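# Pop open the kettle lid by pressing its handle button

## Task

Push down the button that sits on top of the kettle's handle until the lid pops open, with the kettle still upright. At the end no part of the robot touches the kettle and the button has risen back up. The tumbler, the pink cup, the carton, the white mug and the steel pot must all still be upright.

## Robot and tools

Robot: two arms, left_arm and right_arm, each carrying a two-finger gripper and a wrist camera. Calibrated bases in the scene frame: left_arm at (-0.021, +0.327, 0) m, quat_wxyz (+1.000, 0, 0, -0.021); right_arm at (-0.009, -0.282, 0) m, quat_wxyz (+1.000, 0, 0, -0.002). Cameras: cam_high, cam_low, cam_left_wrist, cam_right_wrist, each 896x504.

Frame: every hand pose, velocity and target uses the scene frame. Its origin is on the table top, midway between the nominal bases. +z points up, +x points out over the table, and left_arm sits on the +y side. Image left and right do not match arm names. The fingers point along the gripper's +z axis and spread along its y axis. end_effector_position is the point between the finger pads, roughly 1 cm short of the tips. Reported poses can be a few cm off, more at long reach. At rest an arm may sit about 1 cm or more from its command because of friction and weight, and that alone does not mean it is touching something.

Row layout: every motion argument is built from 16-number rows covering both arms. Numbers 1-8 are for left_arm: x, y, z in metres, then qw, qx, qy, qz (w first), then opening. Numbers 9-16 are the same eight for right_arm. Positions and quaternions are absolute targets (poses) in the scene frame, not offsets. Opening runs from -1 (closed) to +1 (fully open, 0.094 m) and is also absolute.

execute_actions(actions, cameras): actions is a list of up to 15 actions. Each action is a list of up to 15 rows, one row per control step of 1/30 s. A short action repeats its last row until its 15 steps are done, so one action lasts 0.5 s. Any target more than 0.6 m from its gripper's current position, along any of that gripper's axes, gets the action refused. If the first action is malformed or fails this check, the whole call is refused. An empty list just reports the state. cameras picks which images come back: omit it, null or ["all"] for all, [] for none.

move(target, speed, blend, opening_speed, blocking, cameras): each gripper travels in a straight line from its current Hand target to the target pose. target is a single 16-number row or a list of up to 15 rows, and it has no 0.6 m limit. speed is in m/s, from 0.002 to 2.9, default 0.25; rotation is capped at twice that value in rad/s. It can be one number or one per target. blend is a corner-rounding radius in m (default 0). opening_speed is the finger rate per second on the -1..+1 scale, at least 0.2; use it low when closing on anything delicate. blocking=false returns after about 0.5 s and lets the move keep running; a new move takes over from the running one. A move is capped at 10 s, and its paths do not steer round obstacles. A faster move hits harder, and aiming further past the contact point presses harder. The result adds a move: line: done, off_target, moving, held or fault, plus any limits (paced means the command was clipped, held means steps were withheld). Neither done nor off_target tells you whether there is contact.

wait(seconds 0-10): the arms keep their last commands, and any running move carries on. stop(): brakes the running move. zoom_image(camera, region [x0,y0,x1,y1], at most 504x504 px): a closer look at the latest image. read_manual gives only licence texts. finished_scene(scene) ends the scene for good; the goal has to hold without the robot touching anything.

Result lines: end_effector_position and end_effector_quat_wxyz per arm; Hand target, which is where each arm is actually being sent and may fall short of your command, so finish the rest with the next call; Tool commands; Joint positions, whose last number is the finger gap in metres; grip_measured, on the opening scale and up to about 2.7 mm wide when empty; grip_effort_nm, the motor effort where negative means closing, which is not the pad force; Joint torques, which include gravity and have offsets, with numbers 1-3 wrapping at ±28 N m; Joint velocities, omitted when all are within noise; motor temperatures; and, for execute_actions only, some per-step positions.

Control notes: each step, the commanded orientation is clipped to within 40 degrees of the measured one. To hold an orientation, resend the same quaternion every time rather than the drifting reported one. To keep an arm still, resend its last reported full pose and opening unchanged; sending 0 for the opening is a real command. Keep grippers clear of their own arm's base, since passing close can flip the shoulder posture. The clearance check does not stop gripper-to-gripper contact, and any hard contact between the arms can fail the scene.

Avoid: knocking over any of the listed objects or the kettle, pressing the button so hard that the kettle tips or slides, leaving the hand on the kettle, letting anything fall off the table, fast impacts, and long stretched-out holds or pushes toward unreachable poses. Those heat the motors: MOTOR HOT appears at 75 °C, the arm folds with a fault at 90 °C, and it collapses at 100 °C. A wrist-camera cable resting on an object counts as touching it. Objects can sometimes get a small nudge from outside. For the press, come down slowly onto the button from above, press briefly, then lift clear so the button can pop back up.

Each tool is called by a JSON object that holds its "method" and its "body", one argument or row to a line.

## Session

{"method": "execute_actions", "body": {
  "actions": []
}}

{"method": "zoom_image", "body": {
  "camera": "cam_high",
  "region": [400, 200, 740, 460]
}}

Scene clock: 0.00 s.
left_arm: end_effector_position=(+0.2437, +0.0357, +0.3237) grip_measured=+1.000 grip_effort_nm=n/a end_effector_quat_wxyz=(+0.606, +0.128, +0.705, -0.345) | right_arm: end_effector_position=(+0.3188, -0.1481, +0.2135) grip_measured=+1.000 grip_effort_nm=n/a end_effector_quat_wxyz=(+0.423, +0.038, +0.890, +0.164)
Joint positions: left_arm=[-0.908 1.085 0.759 0.299 -0.252 -0.345 0.094] | right_arm=[0.428 1.107 0.887 -0.411 0.078 0.47 0.094]
Joint velocities: within noise
Joint torques (N m): no reading
Motor temperatures (°C): left_arm=[26 33 28 28 27 26 25] | right_arm=[25 31 29 29 29 26 25]
Heat: left arm: 33 °C; right arm: 31 °C.
Hand target: left_arm +0.2432, +0.0366, +0.3240; +0.605, +0.129, +0.706, -0.344 | right_arm +0.3204, -0.1480, +0.2235; +0.435, +0.038, +0.884, +0.168
Tool commands: left_gripper/opening=+1.0 right_gripper/opening=+1.0

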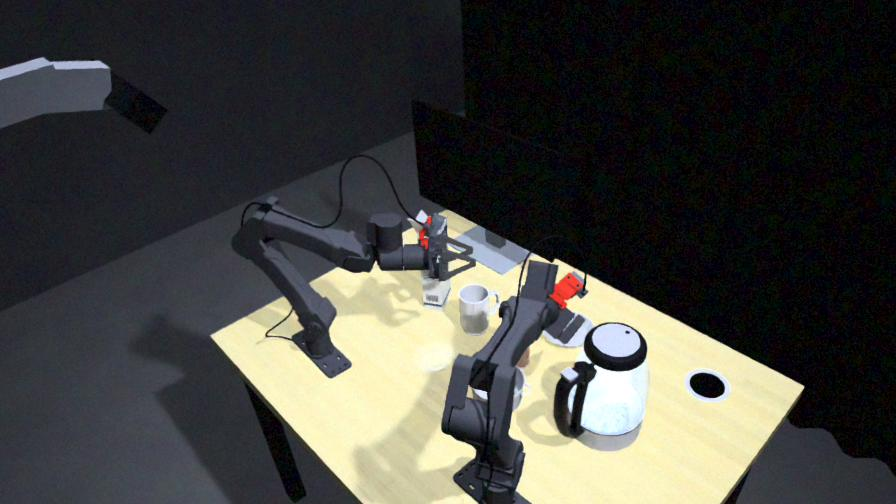

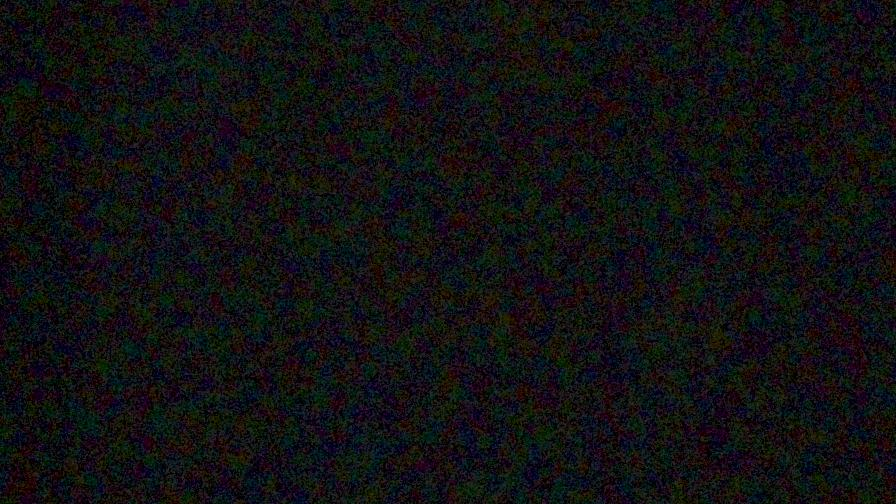

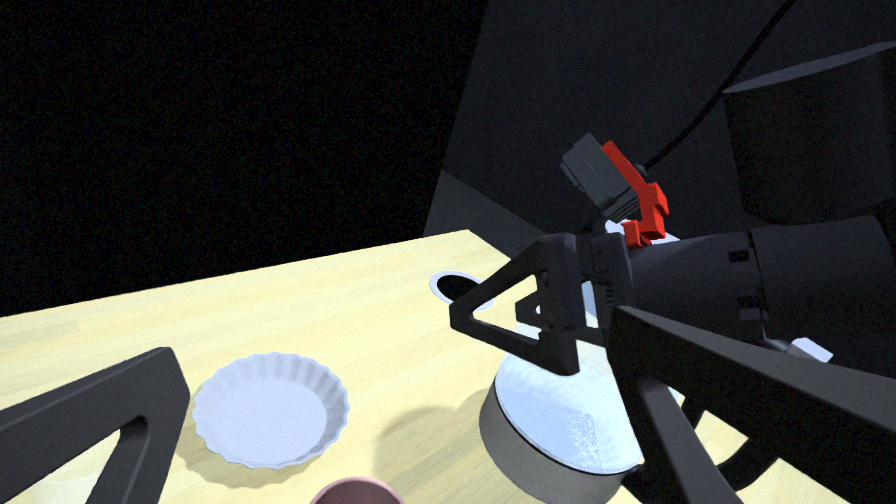

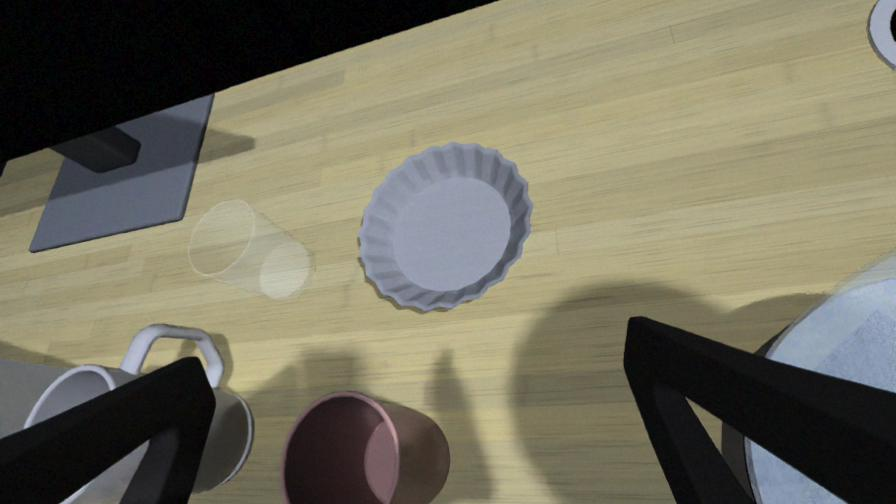

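Scaled by 1.482 from the camera's 896x504 image, which has a finer 1280x720 frame.

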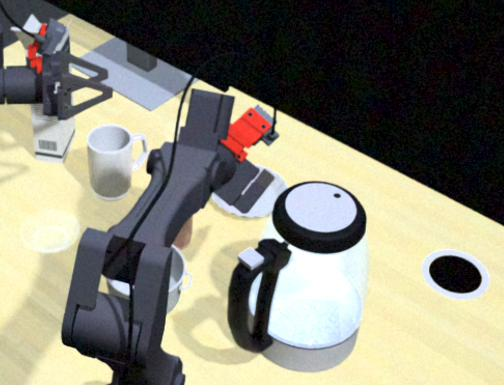

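{"method": "move", "body": {
  "target": [
    [0.2432,0.0366,0.324,0.605,0.129,0.706,-0.344,1,0.27,-0.16,0.37,0.43,0,0.903,0,1],
    [0.2432,0.0366,0.324,0.605,0.129,0.706,-0.344,1,0.19,-0.25,0.40,0.43,0,0.903,0,-1]
  ],
  "blend": 0.03,
  "cameras": ["cam_high","cam_right_wrist"]
}}

{"method": "zoom_image", "body": {
  "camera": "cam_right_wrist",
  "region": [300, 100, 620, 440]
}}

Scene clock: 9.33 s.
left_arm: end_effector_position=(+0.2437, +0.0357, +0.3237) grip_measured=+1.000 grip_effort_nm=-0.007 end_effector_quat_wxyz=(+0.606, +0.128, +0.705, -0.345) | right_arm: end_effector_position=(+0.1910, -0.2481, +0.3956) grip_measured=-0.997 grip_effort_nm=-0.178 end_effector_quat_wxyz=(+0.425, +0.001, +0.905, +0.001)
Joint positions: left_arm=[-0.908 1.085 0.759 0.299 -0.252 -0.345 0.094] | right_arm=[0.484 1.031 1.791 -1.511 0.363 0.324 0]
Joint torques (N m): left_arm=[-0.08 -3.25 6.93 2.18 -0.03 0] | right_arm=[-0.5 0.38 6.08 1.59 0.12 -0.05]
Heat: left arm: 33 °C; right arm: 31 °C.
Hand target: left_arm +0.2432, +0.0366, +0.3240; +0.605, +0.129, +0.706, -0.344 | right_arm +0.1900, -0.2499, +0.3999; +0.430, +0.000, +0.903, +0.000
Off the commanded pose: left_arm 0.001 m, 0 deg | right_arm 0.005 m, 1 deg.
move: done
Images, in order (width x height): cam_high 896x504, cam_right_wrist 896x504.

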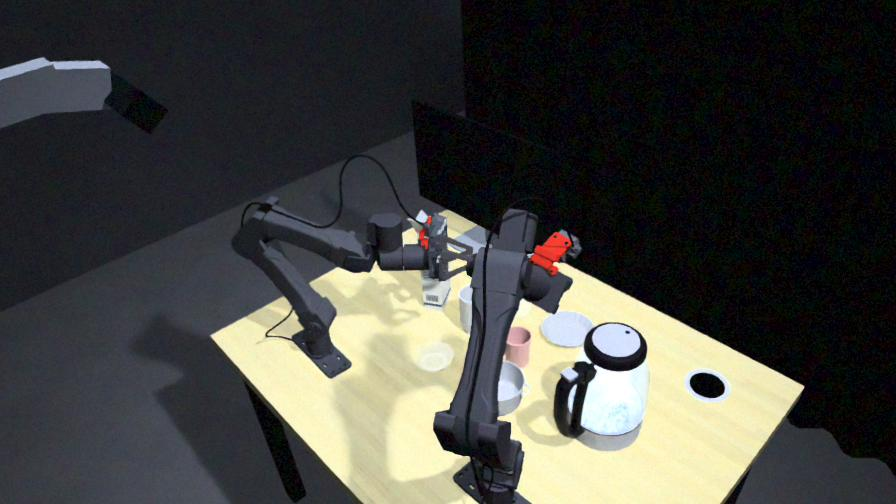

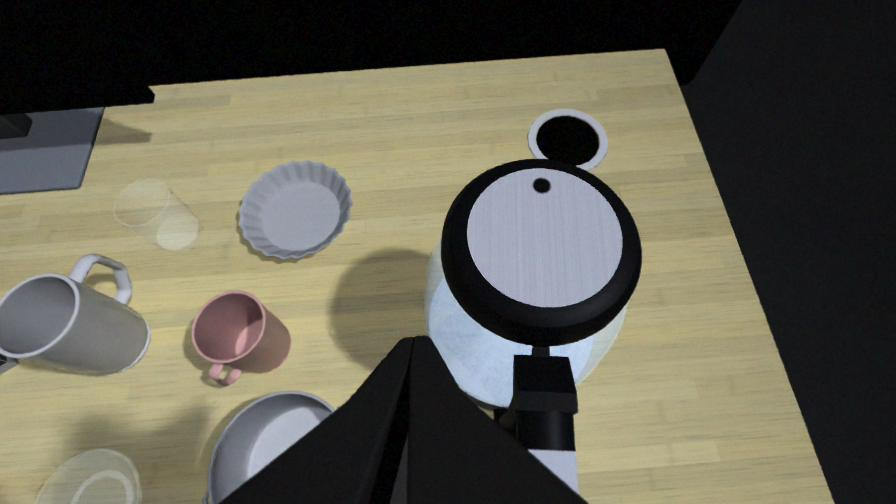

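Scaled by 1.482 from the camera's 896x504 image, which has a finer 1280x720 frame.

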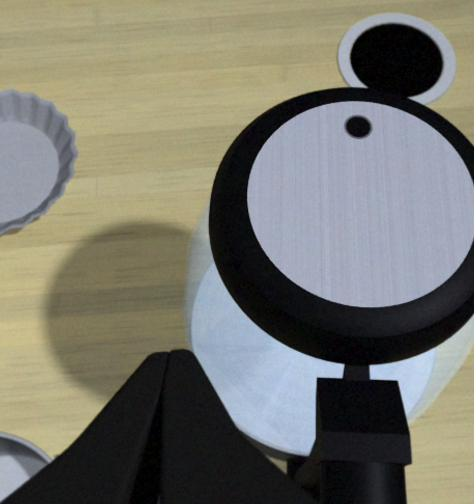

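{"method": "move", "body": {
  "target": [0.2432,0.0366,0.324,0.605,0.129,0.706,-0.344,1,0.158,-0.30,0.305,0.36,0,0.933,0,-1],
  "speed": 0.15,
  "cameras": ["cam_high","cam_right_wrist"]
}}

{"method": "zoom_image", "body": {
  "camera": "cam_high",
  "region": [480, 250, 680, 450]
}}

Scene clock: 34.63 s.
left_arm: end_effector_position=(+0.2437, +0.0357, +0.3237) grip_measured=+1.000 grip_effort_nm=-0.007 end_effector_quat_wxyz=(+0.606, +0.128, +0.705, -0.345) | right_arm: end_effector_position=(+0.1588, -0.3014, +0.3080) grip_measured=-0.997 grip_effort_nm=-0.178 end_effector_quat_wxyz=(+0.363, +0.004, +0.932, -0.004)
Joint positions: left_arm=[-0.908 1.085 0.759 0.299 -0.252 -0.345 0.094] | right_arm=[-0.363 0.792 1.381 -1.448 -0.234 -0.269 0]
Joint torques (N m): left_arm=[0.03 -3.04 7.05 2.19 0.02 0.02] | right_arm=[-0.51 1.26 4.75 1.48 -0.26 -0.05]
Motor temperatures (°C): left_arm=[26 33 30 33 27 26 25] | right_arm=[25 31 31 32 28 26 25]
Heat: left arm: 33 °C; right arm: 32 °C.
Hand target: left_arm +0.2432, +0.0366, +0.3240; +0.605, +0.129, +0.706, -0.344 | right_arm +0.1580, -0.3000, +0.3050; +0.360, +0.000, +0.933, +0.000
Off the commanded pose: left_arm 0.001 m, 0 deg | right_arm 0.003 m, 1 deg.
move: done
Images, in order (width x height): cam_high 896x504, cam_right_wrist 896x504.

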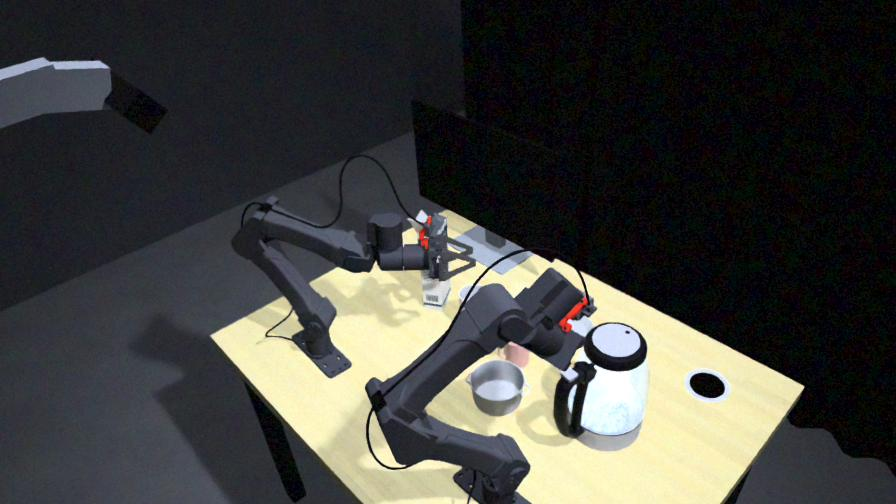

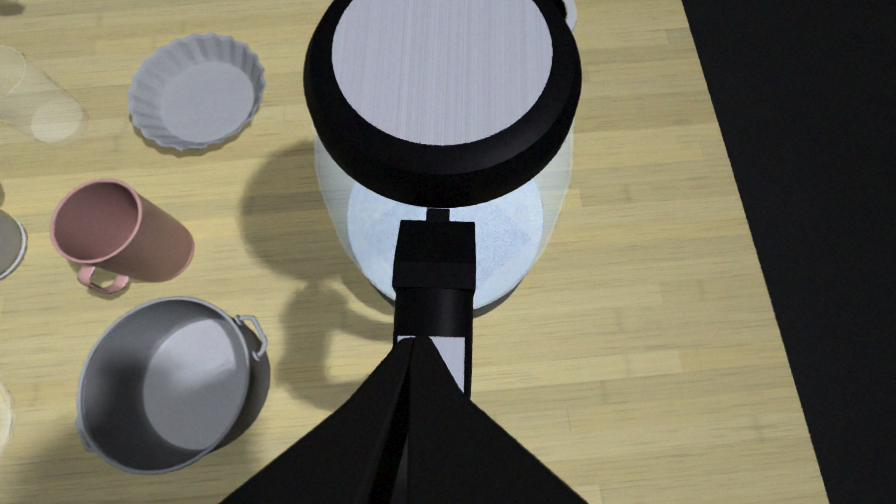

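Scaled by 2.520 from the camera's 896x504 image, which has a finer 1280x720 frame.

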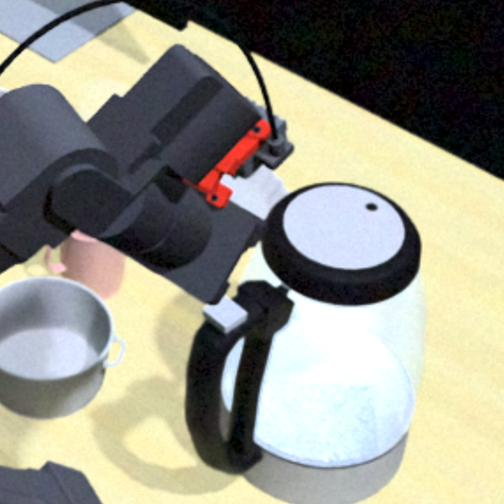

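{"method": "move", "body": {
  "target": [
    [0.2432,0.0366,0.324,0.605,0.129,0.706,-0.344,1,0.152,-0.303,0.263,0.36,0,0.933,0,-1],
    [0.2432,0.0366,0.324,0.605,0.129,0.706,-0.344,1,0.149,-0.303,0.19,0.29,0,0.957,0,-1]
  ],
  "speed": 0.08,
  "cameras": ["cam_high","cam_right_wrist"]
}}

Scene clock: 42.70 s.
left_arm: end_effector_position=(+0.2437, +0.0357, +0.3237) grip_measured=+1.000 grip_effort_nm=-0.002 end_effector_quat_wxyz=(+0.606, +0.128, +0.705, -0.345) | right_arm: end_effector_position=(+0.1490, -0.3029, +0.2395) grip_measured=-0.997 grip_effort_nm=-0.188 end_effector_quat_wxyz=(+0.364, -0.012, +0.931, -0.027)
Joint positions: left_arm=[-0.908 1.085 0.759 0.299 -0.252 -0.345 0.094] | right_arm=[-0.359 0.577 1.026 -1.296 -0.203 -0.31 0]
Joint torques (N m): left_arm=[-0.06 -3.18 7.12 2.16 -0.02 0.06] | right_arm=[0.7 6.5 -2.03 1.37 0.01 0.14]
Heat: left arm: 34 °C; right arm: 32 °C.
Hand target: left_arm +0.2432, +0.0366, +0.3240; +0.605, +0.129, +0.706, -0.344 | right_arm +0.1440, -0.3016, +0.1937; +0.290, +0.000, +0.957, -0.001
Off the commanded pose: left_arm 0.001 m, 0 deg | right_arm 0.050 m, 10 deg.
move: off_target (right_arm)
Images, in order (width x height): cam_high 896x504, cam_right_wrist 896x504.

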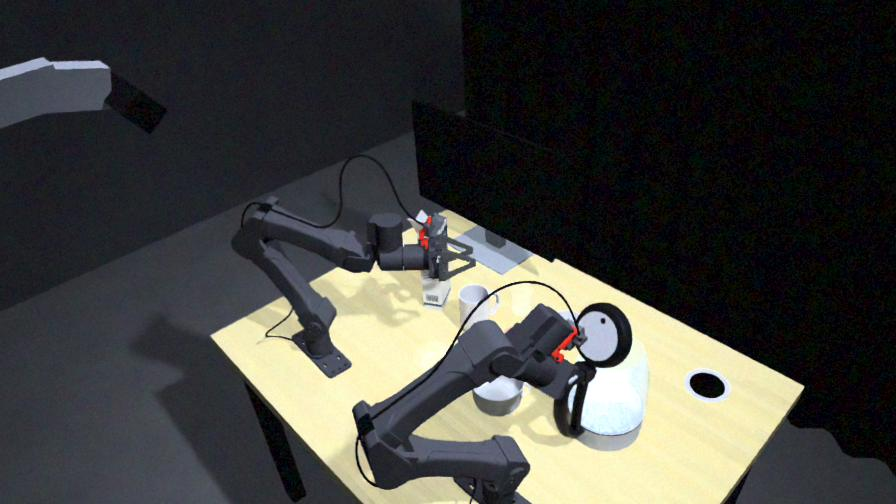

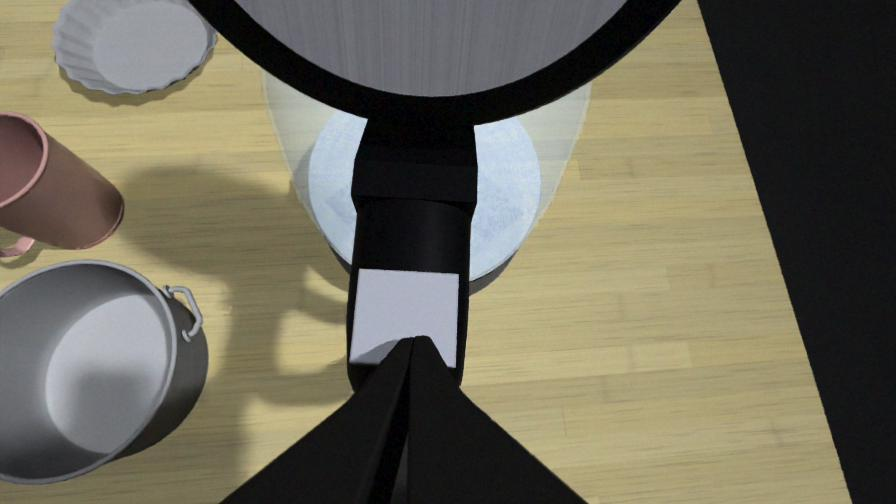

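Open. Retreat.

{"method": "move", "body": {
  "target": [
    [0.2432,0.0366,0.324,0.605,0.129,0.706,-0.344,1,0.149,-0.303,0.262,0.36,0,0.933,0,-1],
    [0.2432,0.0366,0.324,0.605,0.129,0.706,-0.344,1,0.150,-0.293,0.325,0.39,0,0.921,0,-1]
  ],
  "speed": 0.12,
  "cameras": ["cam_high","cam_right_wrist"]
}}

Scene clock: 47.33 s.
left_arm: end_effector_position=(+0.2437, +0.0357, +0.3237) grip_measured=+1.000 grip_effort_nm=-0.002 end_effector_quat_wxyz=(+0.606, +0.128, +0.705, -0.345) | right_arm: end_effector_position=(+0.1497, -0.2934, +0.3171) grip_measured=-0.997 grip_effort_nm=-0.183 end_effector_quat_wxyz=(+0.383, -0.002, +0.924, +0.002)
Joint positions: left_arm=[-0.908 1.085 0.759 0.299 -0.252 -0.345 0.094] | right_arm=[-0.369 0.754 1.399 -1.466 -0.264 -0.271 0]
Joint torques (N m): left_arm=[-0.03 -3.23 6.95 2.14 -0.03 0.04] | right_arm=[0.53 2.88 7.57 1.55 -0.12 0.15]
Heat: left arm: 34 °C; right arm: 32 °C.
Hand target: left_arm +0.2432, +0.0366, +0.3240; +0.605, +0.129, +0.706, -0.344 | right_arm +0.1499, -0.2930, +0.3249; +0.390, +0.000, +0.921, +0.000
Off the commanded pose: left_arm 0.001 m, 0 deg | right_arm 0.008 m, 1 deg.
move: done
Images, in order (width x height): cam_high 896x504, cam_right_wrist 896x504.

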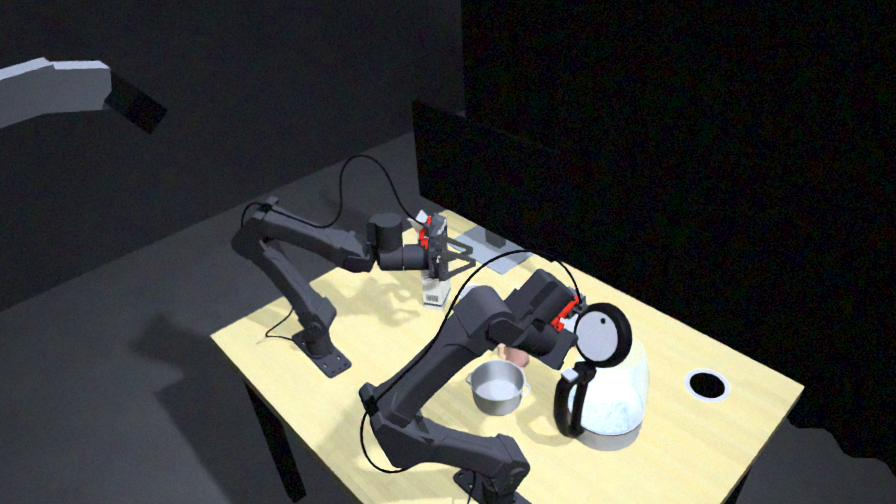

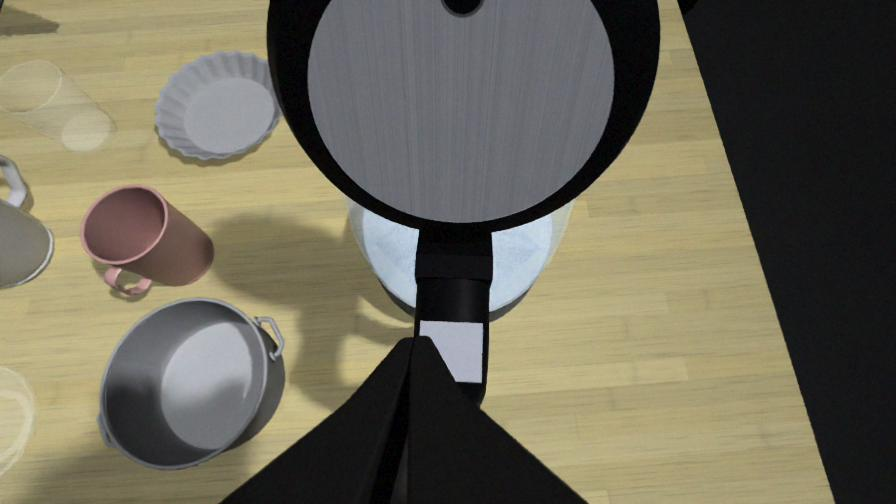

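{"method": "finished_scene", "body": {
  "scene": 2
}}

The scene is finished: the task was done.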